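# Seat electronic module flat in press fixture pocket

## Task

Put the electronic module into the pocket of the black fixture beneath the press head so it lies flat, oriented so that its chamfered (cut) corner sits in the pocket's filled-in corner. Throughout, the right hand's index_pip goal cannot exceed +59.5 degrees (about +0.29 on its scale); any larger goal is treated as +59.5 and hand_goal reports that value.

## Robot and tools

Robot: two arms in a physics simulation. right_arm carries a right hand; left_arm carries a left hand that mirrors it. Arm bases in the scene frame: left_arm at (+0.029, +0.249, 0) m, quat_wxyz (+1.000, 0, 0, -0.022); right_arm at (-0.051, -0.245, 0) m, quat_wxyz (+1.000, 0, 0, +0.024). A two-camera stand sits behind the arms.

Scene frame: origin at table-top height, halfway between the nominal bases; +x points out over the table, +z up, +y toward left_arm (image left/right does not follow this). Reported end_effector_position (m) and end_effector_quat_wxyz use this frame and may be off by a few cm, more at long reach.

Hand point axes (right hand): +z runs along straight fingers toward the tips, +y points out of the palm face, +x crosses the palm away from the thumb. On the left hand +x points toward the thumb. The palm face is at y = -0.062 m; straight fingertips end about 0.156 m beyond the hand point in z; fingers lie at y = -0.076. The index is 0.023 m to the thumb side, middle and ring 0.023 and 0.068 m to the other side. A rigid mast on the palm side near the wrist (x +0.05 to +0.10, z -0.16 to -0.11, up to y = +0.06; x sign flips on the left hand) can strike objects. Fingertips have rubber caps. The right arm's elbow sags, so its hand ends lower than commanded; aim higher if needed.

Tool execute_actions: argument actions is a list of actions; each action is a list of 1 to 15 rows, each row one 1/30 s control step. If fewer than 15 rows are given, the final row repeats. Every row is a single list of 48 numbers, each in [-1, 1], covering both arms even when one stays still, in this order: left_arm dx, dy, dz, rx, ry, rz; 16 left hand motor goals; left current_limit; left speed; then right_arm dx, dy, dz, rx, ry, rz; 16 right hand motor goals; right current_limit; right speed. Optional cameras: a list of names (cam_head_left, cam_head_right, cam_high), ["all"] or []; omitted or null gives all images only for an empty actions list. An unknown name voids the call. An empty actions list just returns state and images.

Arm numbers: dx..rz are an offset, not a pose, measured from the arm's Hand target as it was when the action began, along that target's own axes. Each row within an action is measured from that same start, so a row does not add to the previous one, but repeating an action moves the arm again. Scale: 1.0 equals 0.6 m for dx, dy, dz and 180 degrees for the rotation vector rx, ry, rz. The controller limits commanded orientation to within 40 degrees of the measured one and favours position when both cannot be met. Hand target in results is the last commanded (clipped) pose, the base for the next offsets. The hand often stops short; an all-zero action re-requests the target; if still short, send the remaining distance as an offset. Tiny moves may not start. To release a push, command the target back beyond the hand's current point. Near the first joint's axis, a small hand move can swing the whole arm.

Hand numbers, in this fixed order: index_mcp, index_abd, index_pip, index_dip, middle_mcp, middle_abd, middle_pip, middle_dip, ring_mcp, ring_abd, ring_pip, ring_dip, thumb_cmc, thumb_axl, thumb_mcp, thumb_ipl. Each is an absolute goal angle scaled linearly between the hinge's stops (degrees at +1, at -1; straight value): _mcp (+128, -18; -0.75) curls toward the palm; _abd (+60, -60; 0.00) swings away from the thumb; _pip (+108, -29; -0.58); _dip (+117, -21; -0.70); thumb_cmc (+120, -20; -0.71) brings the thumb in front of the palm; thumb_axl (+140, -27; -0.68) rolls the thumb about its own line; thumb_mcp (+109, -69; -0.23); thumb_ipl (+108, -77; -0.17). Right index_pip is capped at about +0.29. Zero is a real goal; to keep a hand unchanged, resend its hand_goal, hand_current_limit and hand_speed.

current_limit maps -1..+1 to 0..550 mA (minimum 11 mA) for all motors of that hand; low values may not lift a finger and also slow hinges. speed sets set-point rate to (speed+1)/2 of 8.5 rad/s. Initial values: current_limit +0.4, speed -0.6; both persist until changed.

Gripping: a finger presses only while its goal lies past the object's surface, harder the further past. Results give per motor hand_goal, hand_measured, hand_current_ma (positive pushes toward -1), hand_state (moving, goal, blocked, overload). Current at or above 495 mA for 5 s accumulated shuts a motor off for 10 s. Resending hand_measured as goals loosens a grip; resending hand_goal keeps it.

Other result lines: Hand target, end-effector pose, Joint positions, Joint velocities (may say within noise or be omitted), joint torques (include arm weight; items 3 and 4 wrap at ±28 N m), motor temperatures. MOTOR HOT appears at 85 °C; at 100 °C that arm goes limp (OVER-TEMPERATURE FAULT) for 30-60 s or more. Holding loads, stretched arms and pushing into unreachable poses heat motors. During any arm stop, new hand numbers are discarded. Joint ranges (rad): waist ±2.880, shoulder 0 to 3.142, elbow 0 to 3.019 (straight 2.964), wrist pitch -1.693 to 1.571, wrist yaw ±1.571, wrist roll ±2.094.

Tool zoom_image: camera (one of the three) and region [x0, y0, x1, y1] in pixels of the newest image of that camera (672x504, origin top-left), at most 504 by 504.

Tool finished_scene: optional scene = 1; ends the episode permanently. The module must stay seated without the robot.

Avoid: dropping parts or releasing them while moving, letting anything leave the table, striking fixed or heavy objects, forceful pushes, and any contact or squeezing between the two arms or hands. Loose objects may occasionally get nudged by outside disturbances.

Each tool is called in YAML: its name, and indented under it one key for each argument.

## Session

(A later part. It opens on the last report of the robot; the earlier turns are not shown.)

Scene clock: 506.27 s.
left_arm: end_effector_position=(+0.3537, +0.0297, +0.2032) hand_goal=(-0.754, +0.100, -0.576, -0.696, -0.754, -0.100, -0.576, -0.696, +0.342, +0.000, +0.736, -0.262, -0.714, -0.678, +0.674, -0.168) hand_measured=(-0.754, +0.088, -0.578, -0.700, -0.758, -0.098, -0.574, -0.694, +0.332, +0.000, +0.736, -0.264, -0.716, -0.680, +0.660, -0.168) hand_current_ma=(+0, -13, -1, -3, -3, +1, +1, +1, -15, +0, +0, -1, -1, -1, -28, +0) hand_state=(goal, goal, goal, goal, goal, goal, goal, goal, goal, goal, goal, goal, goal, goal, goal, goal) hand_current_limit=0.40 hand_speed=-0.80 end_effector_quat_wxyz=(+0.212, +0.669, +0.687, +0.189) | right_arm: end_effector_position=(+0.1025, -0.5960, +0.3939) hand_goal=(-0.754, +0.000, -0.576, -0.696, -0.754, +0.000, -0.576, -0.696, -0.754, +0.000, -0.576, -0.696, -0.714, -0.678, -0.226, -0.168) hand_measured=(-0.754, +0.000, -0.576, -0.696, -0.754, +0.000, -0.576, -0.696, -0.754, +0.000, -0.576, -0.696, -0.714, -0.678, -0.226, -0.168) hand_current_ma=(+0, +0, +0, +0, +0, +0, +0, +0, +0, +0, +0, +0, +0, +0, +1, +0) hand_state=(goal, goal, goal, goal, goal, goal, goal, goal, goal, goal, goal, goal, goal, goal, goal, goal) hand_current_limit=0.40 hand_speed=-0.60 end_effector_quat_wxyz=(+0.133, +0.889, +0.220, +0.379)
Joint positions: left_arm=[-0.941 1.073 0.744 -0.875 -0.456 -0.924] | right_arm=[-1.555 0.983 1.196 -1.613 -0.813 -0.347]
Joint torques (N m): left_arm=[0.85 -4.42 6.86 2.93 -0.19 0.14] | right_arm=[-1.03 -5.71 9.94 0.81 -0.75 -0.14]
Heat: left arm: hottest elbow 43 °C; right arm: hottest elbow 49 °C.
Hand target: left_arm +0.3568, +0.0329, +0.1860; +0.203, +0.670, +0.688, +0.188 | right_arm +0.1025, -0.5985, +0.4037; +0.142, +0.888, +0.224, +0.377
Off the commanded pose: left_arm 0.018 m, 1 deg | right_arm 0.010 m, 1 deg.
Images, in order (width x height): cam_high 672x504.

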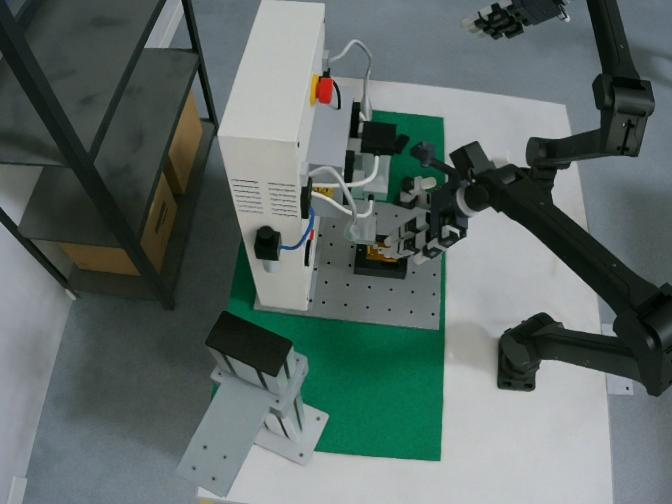

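zoom_image:
  camera: "cam_high"
  region: [364, 244, 382, 262]

zoom_image:
  camera: "cam_high"
  region: [384, 248, 402, 266]

zoom_image:
  camera: "cam_head_right"
  region: [276, 238, 334, 306]

Scaled by 28.000 from the camera's 672x504 image, which has a finer 960x720 frame.

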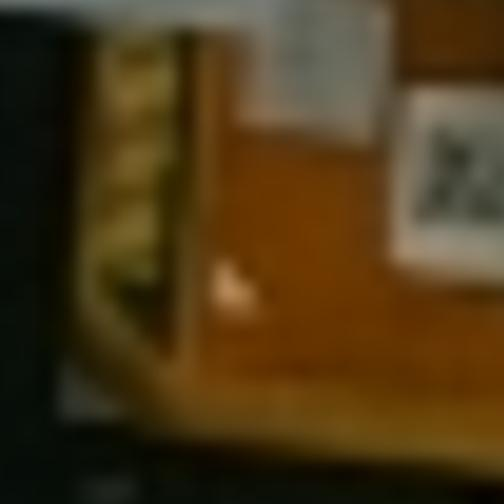

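Scaled by 28.000 from the camera's 672x504 image, which has a finer 960x720 frame.

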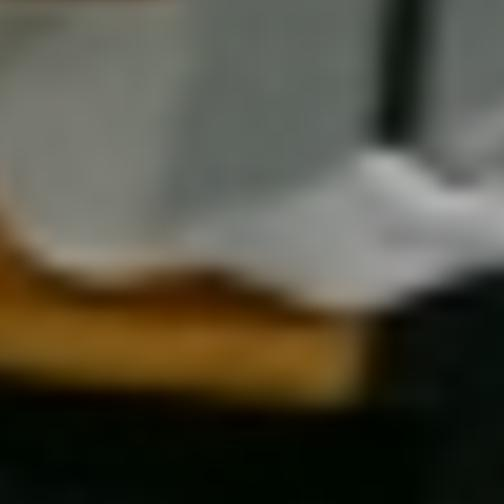

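This scene's latest camera images include none from cam_head_right. They are from: cam_high. cam_head_right's image comes with the result of a call that names it in "cameras".

execute_actions:
  actions: []
  cameras: ["cam_head_right", "cam_high"]

zoom_image:
  camera: "cam_head_right"
  region: [276, 238, 334, 306]

Scene clock: 510.37 s.
left_arm: end_effector_position=(+0.3537, +0.0297, +0.2032) hand_goal=(-0.754, +0.100, -0.576, -0.696, -0.754, -0.100, -0.576, -0.696, +0.342, +0.000, +0.736, -0.262, -0.714, -0.678, +0.674, -0.168) hand_measured=(-0.754, +0.088, -0.578, -0.700, -0.758, -0.098, -0.574, -0.694, +0.332, +0.000, +0.736, -0.264, -0.716, -0.680, +0.660, -0.168) hand_current_ma=(+0, -13, -1, -3, -3, +1, +1, +1, -15, +0, +0, -1, -1, -1, -28, +0) hand_state=(goal, goal, goal, goal, goal, goal, goal, goal, goal, goal, goal, goal, goal, goal, goal, goal) hand_current_limit=0.40 hand_speed=-0.80 end_effector_quat_wxyz=(+0.212, +0.669, +0.687, +0.189) | right_arm: end_effector_position=(+0.1025, -0.5960, +0.3939) hand_goal=(-0.754, +0.000, -0.576, -0.696, -0.754, +0.000, -0.576, -0.696, -0.754, +0.000, -0.576, -0.696, -0.714, -0.678, -0.226, -0.168) hand_measured=(-0.754, +0.000, -0.576, -0.696, -0.754, +0.000, -0.576, -0.696, -0.754, +0.000, -0.576, -0.696, -0.714, -0.678, -0.226, -0.168) hand_current_ma=(+0, +0, +0, +0, +0, +0, +0, +0, +0, +0, +0, +0, +0, +0, +1, +0) hand_state=(goal, goal, goal, goal, goal, goal, goal, goal, goal, goal, goal, goal, goal, goal, goal, goal) hand_current_limit=0.40 hand_speed=-0.60 end_effector_quat_wxyz=(+0.133, +0.889, +0.220, +0.379)
Joint positions: left_arm=[-0.941 1.073 0.744 -0.875 -0.456 -0.924] | right_arm=[-1.555 0.983 1.196 -1.613 -0.813 -0.347]
Joint velocities: within noise
Joint torques (N m): left_arm=[0.85 -4.54 6.84 2.92 -0.18 0.15] | right_arm=[-1.49 -5.6 10.19 0.92 -0.75 -0.07]
Motor temperatures (°C): left_arm=[29 25 42 27 29 27] | right_arm=[27 27 49 27 31 25]
Heat: left arm: hottest elbow 42 °C; right arm: hottest elbow 49 °C.
Hand target: left_arm +0.3568, +0.0329, +0.1860; +0.203, +0.670, +0.688, +0.188 | right_arm +0.1025, -0.5985, +0.4037; +0.142, +0.888, +0.224, +0.377
Off the commanded pose: left_arm 0.018 m, 1 deg | right_arm 0.010 m, 1 deg.
Images, in order (width x height): cam_head_right 672x504, cam_high 672x504.

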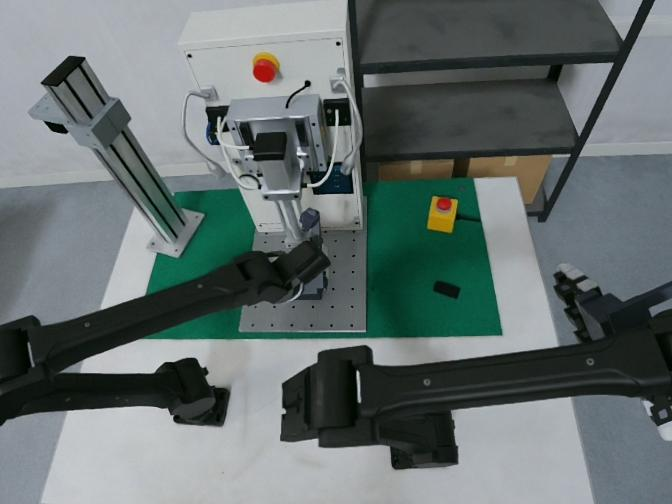

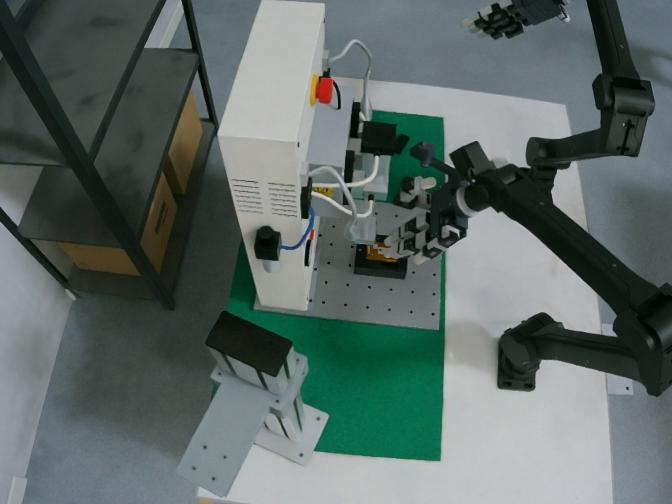

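Scaled by 7.412 from the camera's 672x504 image, which has a finer 960x720 frame.

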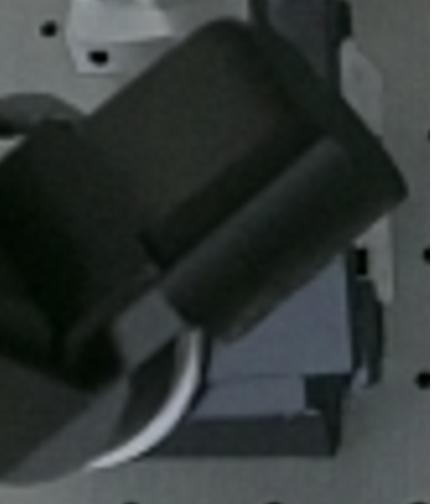

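execute_actions:
  actions:
    - [[0.0003,-0.0053,0.0085,0,0,0,-0.754,0.1,-0.576,-0.696,-0.754,-0.1,-0.576,-0.696,0.342,0,0.737,-0.261,-0.714,-0.678,0.674,-0.168,0.4,-0.8,0,0,0,0,0,0,-0.754,0,-0.576,-0.696,-0.754,0,-0.576,-0.696,-0.754,0,-0.576,-0.696,-0.714,-0.678,-0.226,-0.168,0.4,-0.6]]
  cameras: ["cam_high"]

zoom_image:
  camera: "cam_high"
  region: [364, 244, 382, 262]

zoom_image:
  camera: "cam_high"
  region: [360, 238, 400, 268]

Scene clock: 513.87 s.
left_arm: end_effector_position=(+0.3549, +0.0290, +0.2014) hand_goal=(-0.754, +0.100, -0.576, -0.696, -0.754, -0.100, -0.576, -0.696, +0.342, +0.000, +0.736, -0.262, -0.714, -0.678, +0.674, -0.168) hand_measured=(-0.740, +0.088, -0.568, -0.696, -0.756, -0.098, -0.574, -0.694, +0.332, +0.000, +0.736, -0.264, -0.716, -0.680, +0.660, -0.168) hand_current_ma=(+21, -13, +8, +0, -1, +1, +1, +1, -15, +0, +0, -1, -1, -1, -28, +0) hand_state=(goal, goal, goal, goal, goal, goal, goal, goal, goal, goal, goal, goal, goal, goal, goal, goal) hand_current_limit=0.40 hand_speed=-0.80 end_effector_quat_wxyz=(+0.220, +0.667, +0.687, +0.189) | right_arm: end_effector_position=(+0.1025, -0.5960, +0.3939) hand_goal=(-0.754, +0.000, -0.576, -0.696, -0.754, +0.000, -0.576, -0.696, -0.754, +0.000, -0.576, -0.696, -0.714, -0.678, -0.226, -0.168) hand_measured=(-0.754, +0.000, -0.576, -0.696, -0.754, +0.000, -0.576, -0.696, -0.754, +0.000, -0.576, -0.696, -0.714, -0.678, -0.226, -0.168) hand_current_ma=(+0, +0, +0, +0, +0, +0, +0, +0, +0, +0, +0, +0, +0, +0, +1, +0) hand_state=(goal, goal, goal, goal, goal, goal, goal, goal, goal, goal, goal, goal, goal, goal, goal, goal) hand_current_limit=0.40 hand_speed=-0.60 end_effector_quat_wxyz=(+0.133, +0.889, +0.220, +0.379)
Joint positions: left_arm=[-0.94 1.073 0.734 -0.849 -0.459 -0.922] | right_arm=[-1.555 0.983 1.196 -1.613 -0.813 -0.347]
Joint torques (N m): left_arm=[0.73 -3.84 6.72 2.56 -0.08 0.12] | right_arm=[-1.73 -5.54 10.24 0.64 -0.74 -0.1]
Heat: left arm: hottest elbow 42 °C; right arm: hottest elbow 49 °C.
Hand target: left_arm +0.3569, +0.0329, +0.1800; +0.203, +0.670, +0.688, +0.188 | right_arm +0.1025, -0.5985, +0.4037; +0.142, +0.888, +0.224, +0.377
Off the commanded pose: left_arm 0.022 m, 2 deg | right_arm 0.010 m, 1 deg.
Images, in order (width x height): cam_high 672x504.

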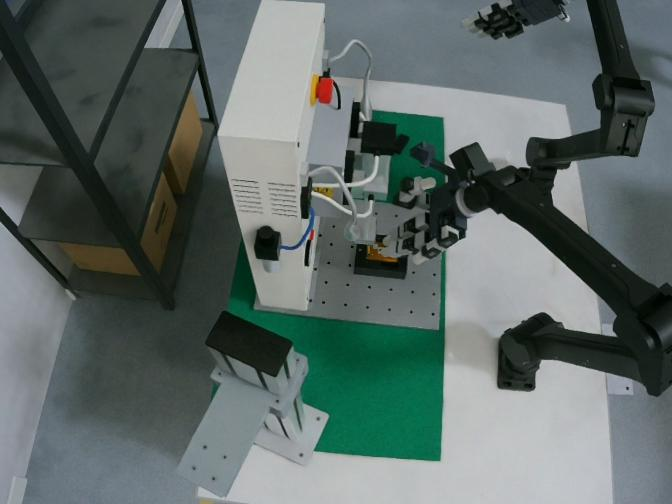

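Scaled by 28.000 from the camera's 672x504 image, which has a finer 960x720 frame.

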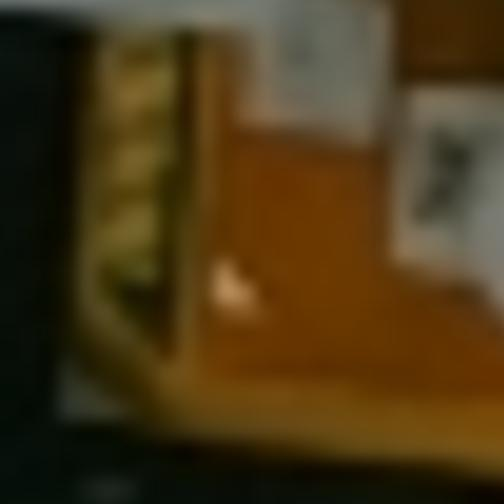

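Scaled by 12.600 from the camera's 672x504 image, which has a finer 960x720 frame.

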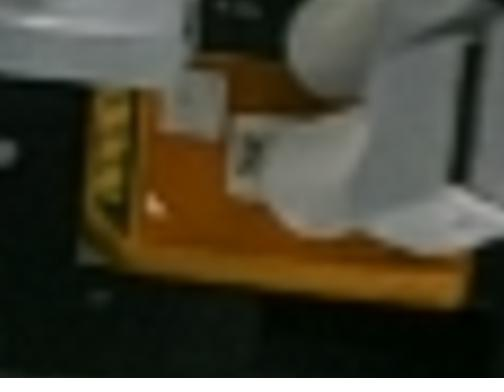

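execute_actions:
  actions:
    - [[0.006,0.0227,-0.0017,0,0,0,-0.754,0.1,-0.576,-0.696,-0.754,-0.1,-0.576,-0.696,0.342,0,0.737,-0.261,-0.714,-0.678,0.674,-0.168,0.4,-0.8,0,0,0,0,0,0,-0.754,0,-0.576,-0.696,-0.754,0,-0.576,-0.696,-0.754,0,-0.576,-0.696,-0.714,-0.678,-0.226,-0.168,0.4,-0.6]]
  cameras: ["cam_high"]

zoom_image:
  camera: "cam_high"
  region: [360, 238, 400, 268]

Scene clock: 516.37 s.
left_arm: end_effector_position=(+0.3617, +0.0327, +0.2024) hand_goal=(-0.754, +0.100, -0.576, -0.696, -0.754, -0.100, -0.576, -0.696, +0.342, +0.000, +0.736, -0.262, -0.714, -0.678, +0.674, -0.168) hand_measured=(-0.746, +0.106, -0.574, -0.698, -0.760, -0.082, -0.578, -0.696, +0.332, +0.000, +0.736, -0.264, -0.716, -0.680, +0.660, -0.168) hand_current_ma=(+9, +4, +1, -2, -6, +22, -1, +0, -15, +0, +0, -1, -1, -1, -28, +0) hand_state=(goal, goal, goal, goal, goal, goal, goal, goal, goal, goal, goal, goal, goal, goal, goal, goal) hand_current_limit=0.40 hand_speed=-0.80 end_effector_quat_wxyz=(+0.220, +0.670, +0.685, +0.185) | right_arm: end_effector_position=(+0.1025, -0.5960, +0.3939) hand_goal=(-0.754, +0.000, -0.576, -0.696, -0.754, +0.000, -0.576, -0.696, -0.754, +0.000, -0.576, -0.696, -0.714, -0.678, -0.226, -0.168) hand_measured=(-0.754, +0.000, -0.576, -0.696, -0.754, +0.000, -0.576, -0.696, -0.754, +0.000, -0.576, -0.696, -0.714, -0.678, -0.226, -0.168) hand_current_ma=(+0, +0, +0, +0, +0, +0, +0, +0, +0, +0, +0, +0, +0, +0, +1, +0) hand_state=(goal, goal, goal, goal, goal, goal, goal, goal, goal, goal, goal, goal, goal, goal, goal, goal) hand_current_limit=0.40 hand_speed=-0.60 end_effector_quat_wxyz=(+0.133, +0.889, +0.220, +0.379)
Joint positions: left_arm=[-0.908 1.066 0.734 -0.839 -0.437 -0.883] | right_arm=[-1.555 0.983 1.196 -1.613 -0.813 -0.347]
Joint torques (N m): left_arm=[1.49 -3.49 8.31 2.03 -0.34 0.12] | right_arm=[-0.79 -5.6 10.22 0.85 -0.76 -0.12]
Heat: left arm: hottest elbow 42 °C; right arm: hottest elbow 49 °C.
Hand target: left_arm +0.3678, +0.0370, +0.1880; +0.203, +0.670, +0.688, +0.188 | right_arm +0.1025, -0.5985, +0.4037; +0.142, +0.888, +0.224, +0.377
Off the commanded pose: left_arm 0.016 m, 2 deg | right_arm 0.010 m, 1 deg.
Images, in order (width x height): cam_high 672x504.

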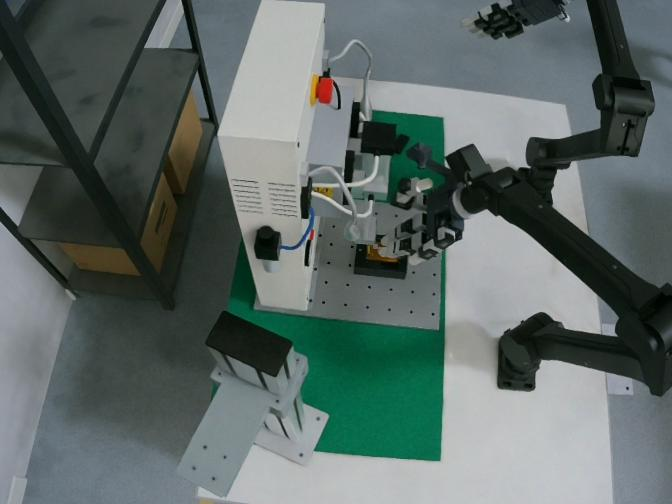

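Scaled by 12.600 from the camera's 672x504 image, which has a finer 960x720 frame.

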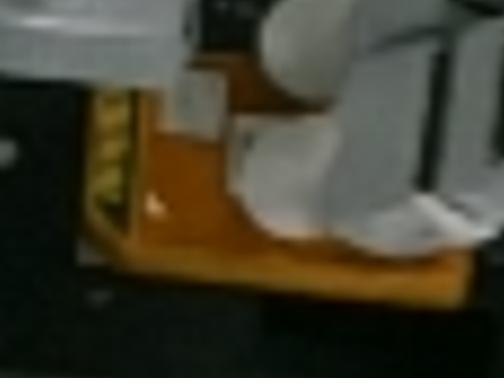

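execute_actions:
  actions:
    - [[0.0,0.007,0.0201,0,0,0,-0.754,0.1,-0.576,-0.696,-0.754,-0.1,-0.576,-0.696,0.342,0,0.737,-0.261,-0.714,-0.678,0.674,-0.168,0.4,-0.8,0,0,0,0,0,0,-0.754,0,-0.576,-0.696,-0.754,0,-0.576,-0.696,-0.754,0,-0.576,-0.696,-0.714,-0.678,-0.226,-0.168,0.4,-0.6]]
  cameras: ["cam_high"]

zoom_image:
  camera: "cam_high"
  region: [360, 238, 400, 268]

Scene clock: 518.10 s.
left_arm: end_effector_position=(+0.3719, +0.0337, +0.2024) hand_goal=(-0.754, +0.100, -0.576, -0.696, -0.754, -0.100, -0.576, -0.696, +0.342, +0.000, +0.736, -0.262, -0.714, -0.678, +0.674, -0.168) hand_measured=(-0.748, +0.104, -0.574, -0.698, -0.760, -0.082, -0.578, -0.696, +0.332, +0.000, +0.736, -0.264, -0.716, -0.680, +0.660, -0.168) hand_current_ma=(+6, +4, +1, -2, -6, +22, -1, +0, -15, +0, +0, -1, -1, -1, -28, +0) hand_state=(goal, goal, goal, goal, goal, goal, goal, goal, goal, goal, goal, goal, goal, goal, goal, goal) hand_current_limit=0.40 hand_speed=-0.80 end_effector_quat_wxyz=(+0.226, +0.667, +0.685, +0.187) | right_arm: end_effector_position=(+0.1025, -0.5960, +0.3939) hand_goal=(-0.754, +0.000, -0.576, -0.696, -0.754, +0.000, -0.576, -0.696, -0.754, +0.000, -0.576, -0.696, -0.714, -0.678, -0.226, -0.168) hand_measured=(-0.754, +0.000, -0.576, -0.696, -0.754, +0.000, -0.576, -0.696, -0.754, +0.000, -0.576, -0.696, -0.714, -0.678, -0.226, -0.168) hand_current_ma=(+0, +0, +0, +0, +0, +0, +0, +0, +0, +0, +0, +0, +0, +0, +1, +0) hand_state=(goal, goal, goal, goal, goal, goal, goal, goal, goal, goal, goal, goal, goal, goal, goal, goal) hand_current_limit=0.40 hand_speed=-0.60 end_effector_quat_wxyz=(+0.133, +0.889, +0.220, +0.379)
Joint positions: left_arm=[-0.881 1.077 0.734 -0.803 -0.432 -0.856] | right_arm=[-1.555 0.983 1.196 -1.613 -0.813 -0.347]
Joint torques (N m): left_arm=[1.2 -2.67 7.84 2.29 -0.17 0.13] | right_arm=[-0.67 -5.07 10.37 0.88 -0.75 -0.13]
Heat: left arm: hottest elbow 41 °C; right arm: hottest elbow 49 °C.
Hand target: left_arm +0.3778, +0.0369, +0.1801; +0.203, +0.670, +0.688, +0.188 | right_arm +0.1025, -0.5985, +0.4037; +0.142, +0.888, +0.224, +0.377
Off the commanded pose: left_arm 0.023 m, 3 deg | right_arm 0.010 m, 1 deg.
Images, in order (width x height): cam_high 672x504.

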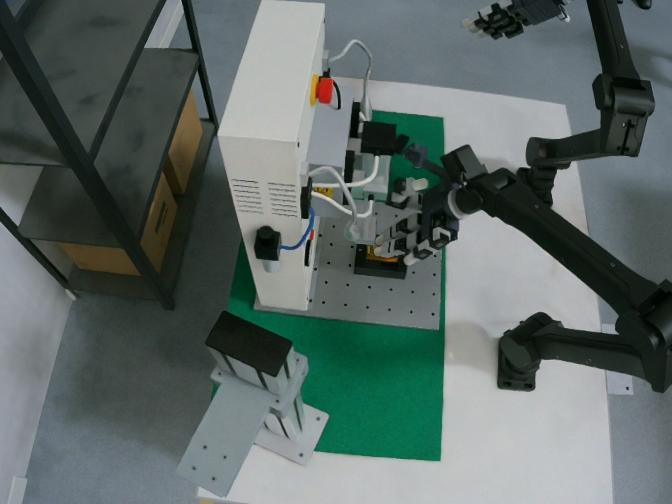

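Scaled by 12.600 from the camera's 672x504 image, which has a finer 960x720 frame.

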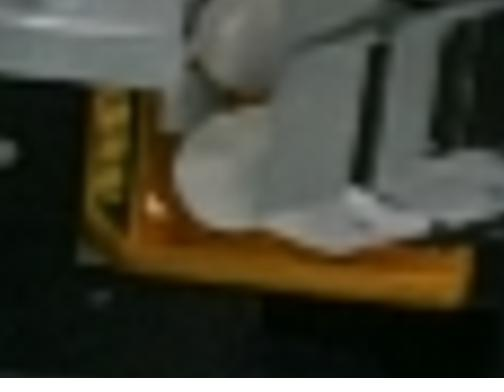

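execute_actions:
  actions:
    - [[0.0003,-0.0053,0.0085,0,0,0,-0.754,0.1,-0.576,-0.696,-0.754,-0.1,-0.576,-0.696,0.342,0,0.737,-0.261,-0.714,-0.678,0.674,-0.168,0.4,-0.8,0,0,0,0,0,0,-0.754,0,-0.576,-0.696,-0.754,0,-0.576,-0.696,-0.754,0,-0.576,-0.696,-0.714,-0.678,-0.226,-0.168,0.4,-0.6]]
  cameras: ["cam_high"]

zoom_image:
  camera: "cam_high"
  region: [360, 238, 400, 268]

Scene clock: 519.60 s.
left_arm: end_effector_position=(+0.3744, +0.0325, +0.2016) hand_goal=(-0.754, +0.100, -0.576, -0.696, -0.754, -0.100, -0.576, -0.696, +0.342, +0.000, +0.736, -0.262, -0.714, -0.678, +0.674, -0.168) hand_measured=(-0.744, +0.102, -0.570, -0.696, -0.760, -0.084, -0.578, -0.696, +0.332, +0.000, +0.736, -0.264, -0.716, -0.680, +0.660, -0.168) hand_current_ma=(+15, +1, +5, +0, -5, +19, -1, +0, -15, +0, +0, -1, -1, -1, -28, +0) hand_state=(goal, goal, goal, goal, goal, goal, goal, goal, goal, goal, goal, goal, goal, goal, goal, goal) hand_current_limit=0.40 hand_speed=-0.80 end_effector_quat_wxyz=(+0.229, +0.665, +0.686, +0.187) | right_arm: end_effector_position=(+0.1025, -0.5960, +0.3939) hand_goal=(-0.754, +0.000, -0.576, -0.696, -0.754, +0.000, -0.576, -0.696, -0.754, +0.000, -0.576, -0.696, -0.714, -0.678, -0.226, -0.168) hand_measured=(-0.754, +0.000, -0.576, -0.696, -0.754, +0.000, -0.576, -0.696, -0.754, +0.000, -0.576, -0.696, -0.714, -0.678, -0.226, -0.168) hand_current_ma=(+0, +0, +0, +0, +0, +0, +0, +0, +0, +0, +0, +0, +0, +0, +1, +0) hand_state=(goal, goal, goal, goal, goal, goal, goal, goal, goal, goal, goal, goal, goal, goal, goal, goal) hand_current_limit=0.40 hand_speed=-0.60 end_effector_quat_wxyz=(+0.133, +0.889, +0.220, +0.379)
Joint positions: left_arm=[-0.877 1.085 0.734 -0.788 -0.432 -0.856] | right_arm=[-1.555 0.983 1.196 -1.613 -0.813 -0.347]
Joint torques (N m): left_arm=[0.97 -2.78 6.91 2.5 -0.17 0.14] | right_arm=[-1.14 -5.66 10.45 0.81 -0.76 -0.12]
Heat: left arm: hottest elbow 41 °C; right arm: hottest elbow 49 °C.
Hand target: left_arm +0.3778, +0.0369, +0.1741; +0.203, +0.670, +0.688, +0.188 | right_arm +0.1025, -0.5985, +0.4037; +0.142, +0.888, +0.224, +0.377
Off the commanded pose: left_arm 0.028 m, 3 deg | right_arm 0.010 m, 1 deg.
Images, in order (width x height): cam_high 672x504.

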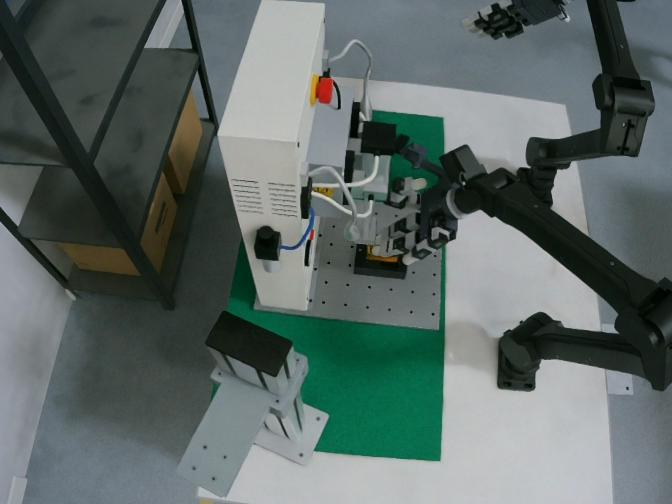

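Scaled by 12.600 from the camera's 672x504 image, which has a finer 960x720 frame.

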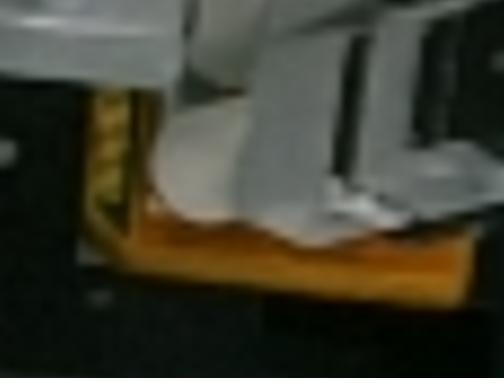

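execute_actions:
  actions:
    - [[-0.008,0.02,-0.022,0.006,0.004,0.002,-0.754,0.1,-0.576,-0.696,-0.754,-0.1,-0.576,-0.696,0.342,0,0.737,-0.261,-0.714,-0.678,0.674,-0.168,0.4,-0.8,0,0,0,0,0,0,-0.754,0,-0.576,-0.696,-0.754,0,-0.576,-0.696,-0.754,0,-0.576,-0.696,-0.714,-0.678,-0.226,-0.168,0.4,-0.6],[-0.0262,0.062,-0.0682,0.0178,0.0113,0.0065,-0.754,0.1,-0.576,-0.696,-0.754,-0.1,-0.576,-0.696,0.342,0,0.737,-0.261,-0.714,-0.678,0.674,-0.168,0.4,-0.8,0,0,0,0,0,0,-0.754,0,-0.576,-0.696,-0.754,0,-0.576,-0.696,-0.754,0,-0.576,-0.696,-0.714,-0.678,-0.226,-0.168,0.4,-0.6]]
  cameras: ["cam_high"]

zoom_image:
  camera: "cam_high"
  region: [360, 238, 400, 268]

Scene clock: 521.77 s.
left_arm: end_effector_position=(+0.3742, +0.0349, +0.2068) hand_goal=(-0.754, +0.100, -0.576, -0.696, -0.754, -0.100, -0.576, -0.696, +0.342, +0.000, +0.736, -0.262, -0.714, -0.678, +0.674, -0.168) hand_measured=(-0.754, +0.098, -0.574, -0.694, -0.756, -0.088, -0.574, -0.694, +0.332, +0.000, +0.736, -0.264, -0.716, -0.680, +0.660, -0.168) hand_current_ma=(+0, -1, +2, +2, -2, +14, +1, +2, -15, +0, +0, -1, -1, -1, -28, +0) hand_state=(goal, goal, goal, goal, goal, goal, goal, goal, goal, goal, goal, goal, goal, goal, goal, goal) hand_current_limit=0.40 hand_speed=-0.80 end_effector_quat_wxyz=(+0.153, +0.686, +0.687, +0.186) | right_arm: end_effector_position=(+0.1025, -0.5960, +0.3939) hand_goal=(-0.754, +0.000, -0.576, -0.696, -0.754, +0.000, -0.576, -0.696, -0.754, +0.000, -0.576, -0.696, -0.714, -0.678, -0.226, -0.168) hand_measured=(-0.754, +0.000, -0.576, -0.696, -0.754, +0.000, -0.576, -0.696, -0.754, +0.000, -0.576, -0.696, -0.714, -0.678, -0.226, -0.168) hand_current_ma=(+0, +0, +0, +0, +0, +0, +0, +0, +0, +0, +0, +0, +0, +0, +1, +0) hand_state=(goal, goal, goal, goal, goal, goal, goal, goal, goal, goal, goal, goal, goal, goal, goal, goal) hand_current_limit=0.40 hand_speed=-0.60 end_effector_quat_wxyz=(+0.133, +0.889, +0.220, +0.379)
Joint positions: left_arm=[-0.864 1.135 0.838 -0.998 -0.405 -0.851] | right_arm=[-1.555 0.983 1.196 -1.613 -0.813 -0.347]
Joint torques (N m): left_arm=[0.21 -6.07 13.79 1.07 -0.47 0.08] | right_arm=[-0.91 -5.77 10.15 0.95 -0.79 -0.12]
Heat: left arm: hottest elbow 41 °C; right arm: hottest elbow 49 °C.
Hand target: left_arm +0.3878, +0.0228, +0.2290; +0.170, +0.679, +0.690, +0.183 | right_arm +0.1025, -0.5985, +0.4037; +0.142, +0.888, +0.224, +0.377
Off the commanded pose: left_arm 0.029 m, 2 deg | right_arm 0.010 m, 1 deg.
Images, in order (width x height): cam_high 672x504.

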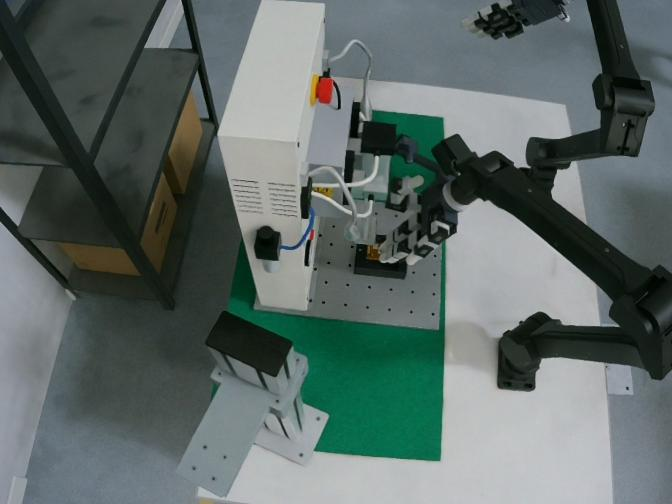

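Scaled by 12.600 from the camera's 672x504 image, which has a finer 960x720 frame.

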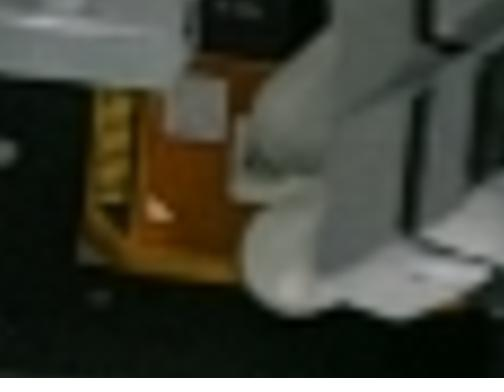

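execute_actions:
  actions:
    - [[0.001,-0.02,-0.05,0,0,0,-0.754,0.1,-0.576,-0.696,-0.754,-0.1,-0.576,-0.696,0.342,0,0.737,-0.261,-0.714,-0.678,0.674,-0.168,0.4,-0.8,0,0,0,0,0,0,-0.754,0,-0.576,-0.696,-0.754,0,-0.576,-0.696,-0.754,0,-0.576,-0.696,-0.714,-0.678,-0.226,-0.168,0.4,-0.6],[0.003,-0.0407,-0.0986,0,0,0,-0.754,0.1,-0.576,-0.696,-0.754,-0.1,-0.576,-0.696,0.342,0,0.737,-0.261,-0.714,-0.678,0.674,-0.168,0.4,-0.8,0,0,0,0,0,0,-0.754,0,-0.576,-0.696,-0.754,0,-0.576,-0.696,-0.754,0,-0.576,-0.696,-0.714,-0.678,-0.226,-0.168,0.4,-0.6]]
    - [[0.1,-0.045,-0.05,0,0,0,-0.754,0.1,-0.576,-0.696,-0.754,-0.1,-0.576,-0.696,0.342,0,0.737,-0.261,-0.714,-0.678,0.674,-0.168,0.4,-0.8,0,0,0,0,0,0,-0.754,0,-0.576,-0.696,-0.754,0,-0.576,-0.696,-0.754,0,-0.576,-0.696,-0.714,-0.678,-0.226,-0.168,0.4,-0.6],[0.19,-0.09,-0.08,0,0,0,-0.754,0.1,-0.576,-0.696,-0.754,-0.1,-0.576,-0.696,0.342,0,0.737,-0.261,-0.714,-0.678,0.674,-0.168,0.4,-0.8,0,0,0,0,0,0,-0.754,0,-0.576,-0.696,-0.754,0,-0.576,-0.696,-0.754,0,-0.576,-0.696,-0.714,-0.678,-0.226,-0.168,0.4,-0.6]]
  cameras: ["all"]

zoom_image:
  camera: "cam_high"
  region: [355, 232, 405, 282]

zoom_image:
  camera: "cam_head_right"
  region: [276, 238, 334, 306]

Scene clock: 525.23 s.
left_arm: end_effector_position=(+0.2667, +0.1372, +0.2796) hand_goal=(-0.754, +0.100, -0.576, -0.696, -0.754, -0.100, -0.576, -0.696, +0.342, +0.000, +0.736, -0.262, -0.714, -0.678, +0.674, -0.168) hand_measured=(-0.754, +0.098, -0.574, -0.694, -0.758, -0.088, -0.576, -0.694, +0.332, +0.000, +0.736, -0.264, -0.716, -0.680, +0.660, -0.168) hand_current_ma=(+0, -1, +2, +2, -3, +13, +0, +1, -15, +0, +0, -1, -1, -1, -28, +0) hand_state=(goal, goal, goal, goal, goal, goal, goal, goal, goal, goal, goal, goal, goal, goal, goal, goal) hand_current_limit=0.40 hand_speed=-0.80 end_effector_quat_wxyz=(+0.165, +0.682, +0.689, +0.184) | right_arm: end_effector_position=(+0.1025, -0.5960, +0.3939) hand_goal=(-0.754, +0.000, -0.576, -0.696, -0.754, +0.000, -0.576, -0.696, -0.754, +0.000, -0.576, -0.696, -0.714, -0.678, -0.226, -0.168) hand_measured=(-0.754, +0.000, -0.576, -0.696, -0.754, +0.000, -0.576, -0.696, -0.754, +0.000, -0.576, -0.696, -0.714, -0.678, -0.226, -0.168) hand_current_ma=(+0, +0, +0, +0, +0, +0, +0, +0, +0, +0, +0, +0, +0, +0, +1, +0) hand_state=(goal, goal, goal, goal, goal, goal, goal, goal, goal, goal, goal, goal, goal, goal, goal, goal) hand_current_limit=0.40 hand_speed=-0.60 end_effector_quat_wxyz=(+0.133, +0.889, +0.220, +0.379)
Joint positions: left_arm=[-1 0.661 0.782 -1.45 -0.441 -0.999] | right_arm=[-1.555 0.983 1.196 -1.613 -0.813 -0.347]
Joint torques (N m): left_arm=[-1.38 -0.38 10.22 0.85 -0.75 -0.05] | right_arm=[-0.15 -5.3 10.24 0.81 -0.83 -0.11]
Heat: left arm: hottest elbow 42 °C; right arm: hottest elbow 50 °C.
Hand target: left_arm +0.2652, +0.1356, +0.2862; +0.170, +0.679, +0.690, +0.183 | right_arm +0.1025, -0.5985, +0.4037; +0.142, +0.888, +0.224, +0.377
Off the commanded pose: left_arm 0.007 m, 1 deg | right_arm 0.010 m, 1 deg.

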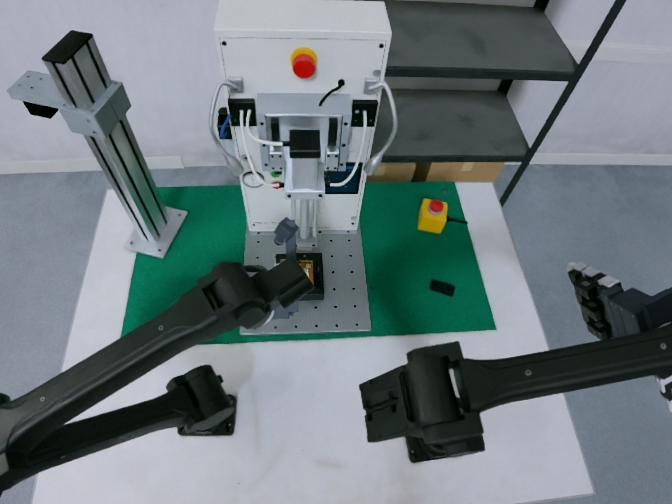

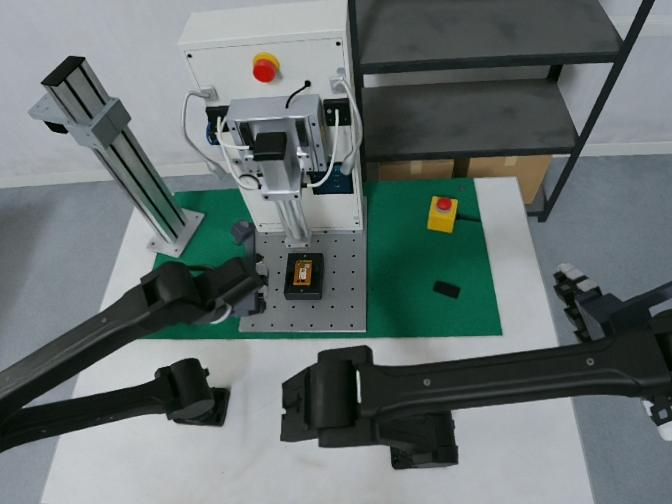

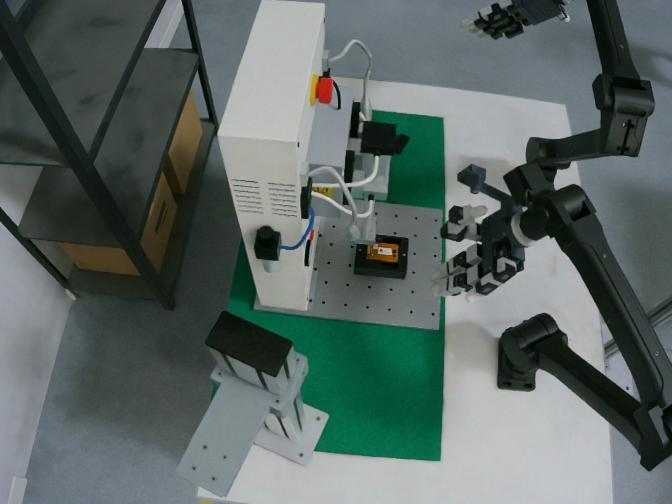

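Scaled by 10.080 from the camera's 672x504 image, which has a finer 960x720 frame.

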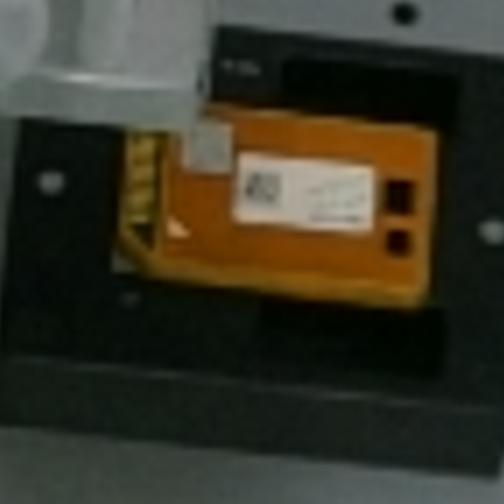

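Scaled by 7.412 from the camera's 672x504 image, which has a finer 960x720 frame.

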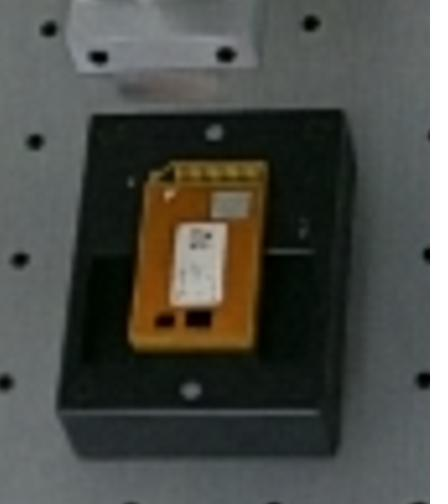

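zoom_image:
  camera: "cam_high"
  region: [364, 248, 382, 266]

zoom_image:
  camera: "cam_high"
  region: [384, 248, 402, 266]

zoom_image:
  camera: "cam_head_right"
  region: [290, 276, 314, 294]

zoom_image:
  camera: "cam_head_right"
  region: [292, 254, 316, 272]

Scaled by 28.000 from the camera's 672x504 image, which has a finer 960x720 frame.

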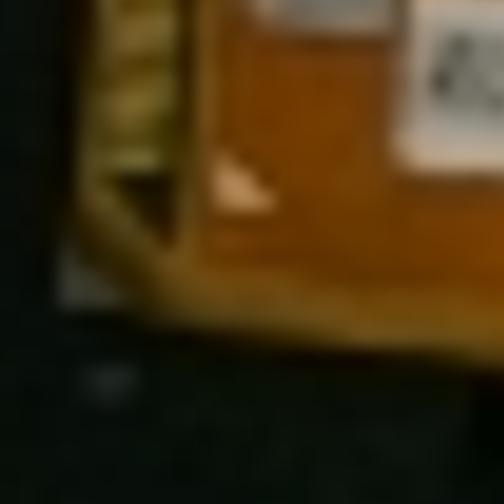

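Scaled by 28.000 from the camera's 672x504 image, which has a finer 960x720 frame.

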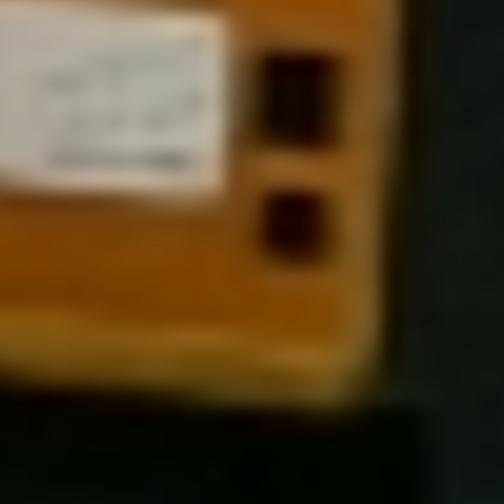

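Scaled by 21.000 from the camera's 672x504 image, which has a finer 960x720 frame.

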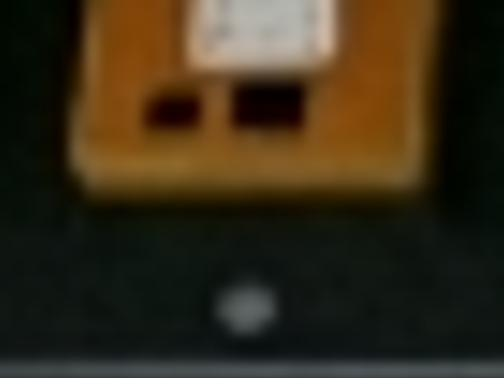

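Scaled by 21.000 from the camera's 672x504 image, which has a finer 960x720 frame.

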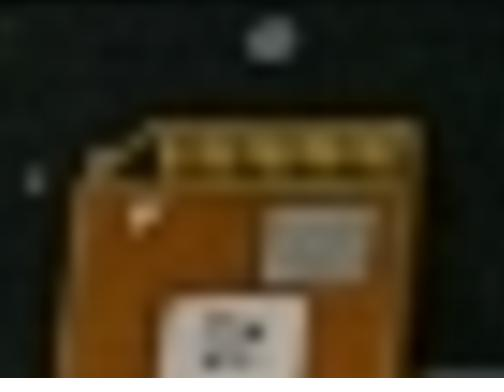

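zoom_image:
  camera: "cam_high"
  region: [392, 234, 410, 252]

zoom_image:
  camera: "cam_high"
  region: [390, 250, 410, 270]

zoom_image:
  camera: "cam_head_right"
  region: [284, 268, 326, 298]

Scaled by 28.000 from the camera's 672x504 image, which has a finer 960x720 frame.

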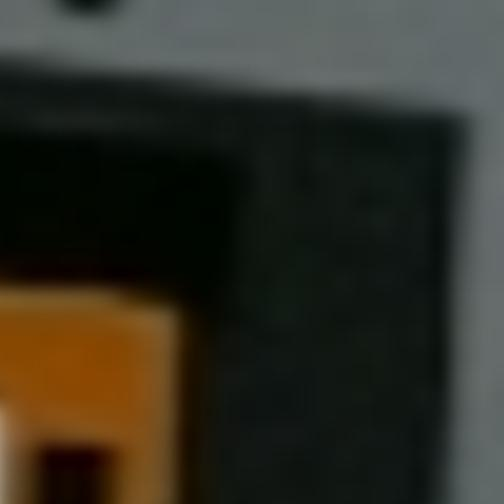

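Scaled by 25.200 from the camera's 672x504 image, which has a finer 960x720 frame.

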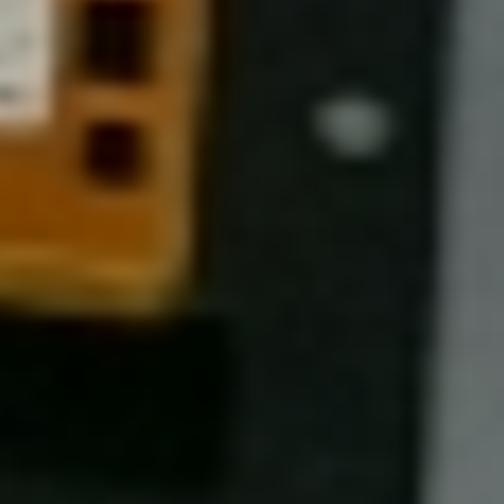

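Scaled by 12.000 from the camera's 672x504 image, which has a finer 960x720 frame.

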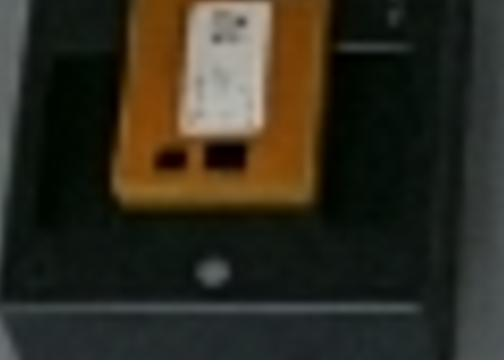

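zoom_image:
  camera: "cam_high"
  region: [348, 262, 364, 278]

zoom_image:
  camera: "cam_high"
  region: [398, 266, 414, 282]

zoom_image:
  camera: "cam_head_right"
  region: [280, 288, 300, 304]

zoom_image:
  camera: "cam_head_right"
  region: [312, 288, 332, 304]

Scaled by 31.500 from the camera's 672x504 image, which has a finer 960x720 frame.

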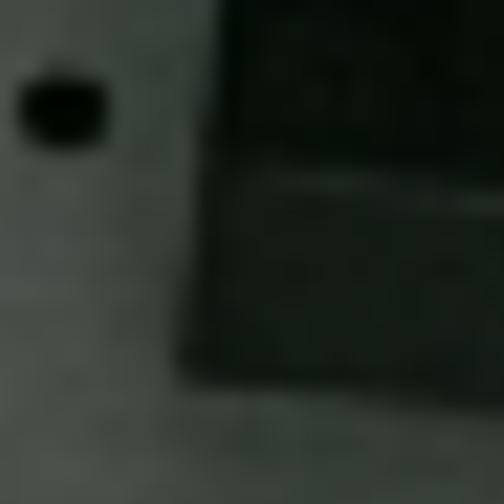

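Scaled by 31.500 from the camera's 672x504 image, which has a finer 960x720 frame.

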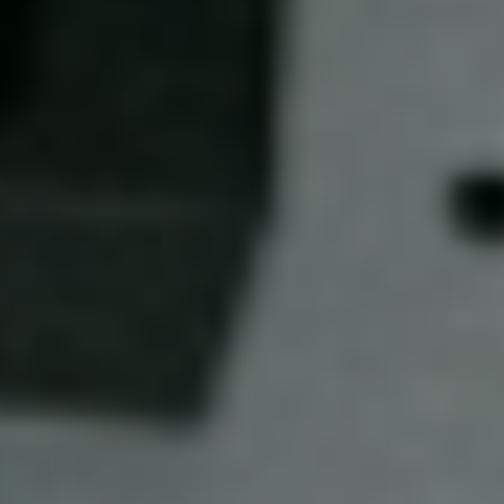

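Scaled by 25.200 from the camera's 672x504 image, which has a finer 960x720 frame.

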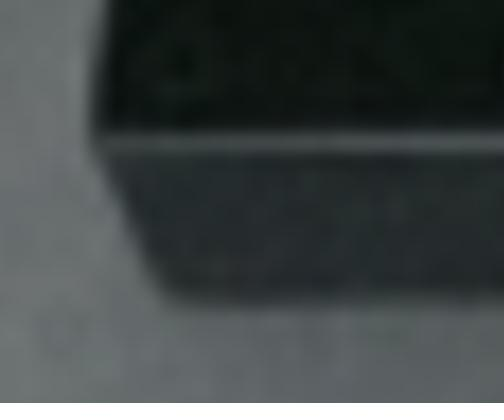

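Scaled by 25.200 from the camera's 672x504 image, which has a finer 960x720 frame.

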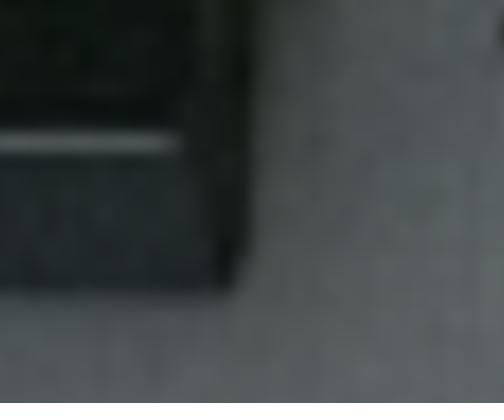

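execute_actions:
  actions:
    - [[-0.06,0.02,0.036,-0.006,-0.004,-0.002,-0.754,0.1,-0.576,-0.696,-0.754,-0.1,-0.576,-0.696,0.342,0,0.737,-0.261,-0.714,-0.678,0.674,-0.168,0.4,-0.8,0,0,0,0,0,0,-0.754,0,-0.576,-0.696,-0.754,0,-0.576,-0.696,-0.754,0,-0.576,-0.696,-0.714,-0.678,-0.226,-0.168,0.4,-0.6],[-0.1778,0.0642,0.1093,-0.0178,-0.0113,-0.0065,-0.754,0.1,-0.576,-0.696,-0.754,-0.1,-0.576,-0.696,0.342,0,0.737,-0.261,-0.714,-0.678,0.674,-0.168,0.4,-0.8,0,0,0,0,0,0,-0.754,0,-0.576,-0.696,-0.754,0,-0.576,-0.696,-0.754,0,-0.576,-0.696,-0.714,-0.678,-0.226,-0.168,0.4,-0.6]]
    - [[0.002,0,0.036,0,0,0,-0.754,0.1,-0.576,-0.696,-0.754,-0.1,-0.576,-0.696,0.342,0,0.737,-0.261,-0.714,-0.678,0.674,-0.168,0.4,-0.8,0,0,0,0,0,0,-0.754,0,-0.576,-0.696,-0.754,0,-0.576,-0.696,-0.754,0,-0.576,-0.696,-0.714,-0.678,-0.226,-0.168,0.4,-0.6],[0.004,0.0001,0.0725,0,0,0,-0.754,0.1,-0.576,-0.696,-0.754,-0.1,-0.576,-0.696,0.342,0,0.737,-0.261,-0.714,-0.678,0.674,-0.168,0.4,-0.8,0,0,0,0,0,0,-0.754,0,-0.576,-0.696,-0.754,0,-0.576,-0.696,-0.754,0,-0.576,-0.696,-0.714,-0.678,-0.226,-0.168,0.4,-0.6]]
    - [[0.002,-0.0066,0.0135,0,0,0,-0.754,0.1,-0.576,-0.696,-0.754,-0.1,-0.576,-0.696,0.342,0,0.737,-0.261,-0.714,-0.678,0.674,-0.168,0.4,-0.8,0,0,0,0,0,0,-0.754,0,-0.576,-0.696,-0.754,0,-0.576,-0.696,-0.754,0,-0.576,-0.696,-0.714,-0.678,-0.226,-0.168,0.4,-0.6]]
  cameras: ["cam_high"]

zoom_image:
  camera: "cam_high"
  region: [360, 238, 400, 268]

Scene clock: 541.53 s.
left_arm: end_effector_position=(+0.3523, +0.0345, +0.2044) hand_goal=(-0.754, +0.100, -0.576, -0.696, -0.754, -0.100, -0.576, -0.696, +0.342, +0.000, +0.736, -0.262, -0.714, -0.678, +0.674, -0.168) hand_measured=(-0.756, +0.096, -0.574, -0.694, -0.758, -0.090, -0.576, -0.694, +0.332, +0.000, +0.736, -0.264, -0.716, -0.680, +0.660, -0.168) hand_current_ma=(-1, -3, +1, +2, -4, +11, +0, +1, -15, +0, +0, -1, -1, -1, -28, +0) hand_state=(goal, goal, goal, goal, goal, goal, goal, goal, goal, goal, goal, goal, goal, goal, goal, goal) hand_current_limit=0.40 hand_speed=-0.80 end_effector_quat_wxyz=(+0.205, +0.670, +0.689, +0.187) | right_arm: end_effector_position=(+0.1025, -0.5960, +0.3939) hand_goal=(-0.754, +0.000, -0.576, -0.696, -0.754, +0.000, -0.576, -0.696, -0.754, +0.000, -0.576, -0.696, -0.714, -0.678, -0.226, -0.168) hand_measured=(-0.754, +0.000, -0.576, -0.696, -0.754, +0.000, -0.576, -0.696, -0.754, +0.000, -0.576, -0.696, -0.714, -0.678, -0.226, -0.168) hand_current_ma=(+0, +0, +0, +0, +0, +0, +0, +0, +0, +0, +0, +0, +0, +0, +1, +0) hand_state=(goal, goal, goal, goal, goal, goal, goal, goal, goal, goal, goal, goal, goal, goal, goal, goal) hand_current_limit=0.40 hand_speed=-0.60 end_effector_quat_wxyz=(+0.133, +0.889, +0.220, +0.379)
Joint positions: left_arm=[-0.933 1.063 0.748 -0.903 -0.447 -0.923] | right_arm=[-1.555 0.983 1.196 -1.613 -0.813 -0.347]
Joint torques (N m): left_arm=[0.32 -4.84 8.76 2.24 -0.5 0.15] | right_arm=[-0.26 -5.54 10.37 0.64 -0.75 -0.05]
Heat: left arm: hottest elbow 43 °C; right arm: hottest elbow 50 °C.
Hand target: left_arm +0.3567, +0.0336, +0.2002; +0.203, +0.670, +0.689, +0.188 | right_arm +0.1025, -0.5985, +0.4037; +0.142, +0.888, +0.224, +0.377
Off the commanded pose: left_arm 0.006 m, 0 deg | right_arm 0.010 m, 1 deg.
Images, in order (width x height): cam_high 672x504.

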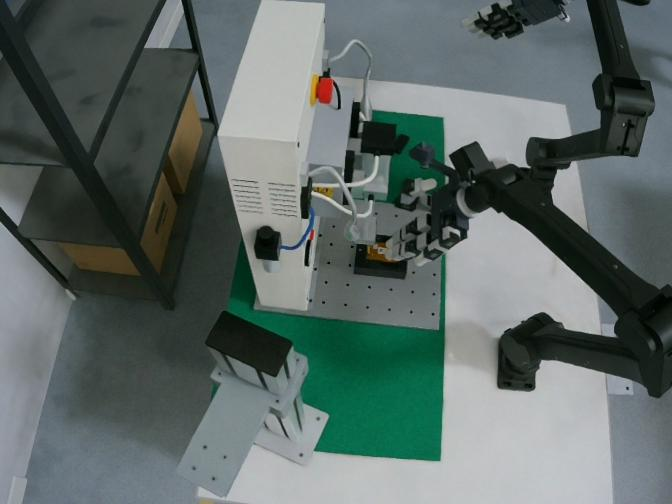

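Scaled by 12.600 from the camera's 672x504 image, which has a finer 960x720 frame.

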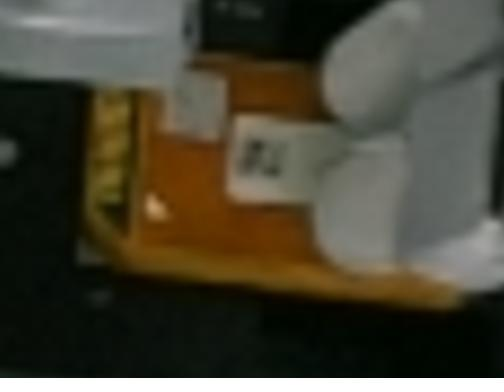

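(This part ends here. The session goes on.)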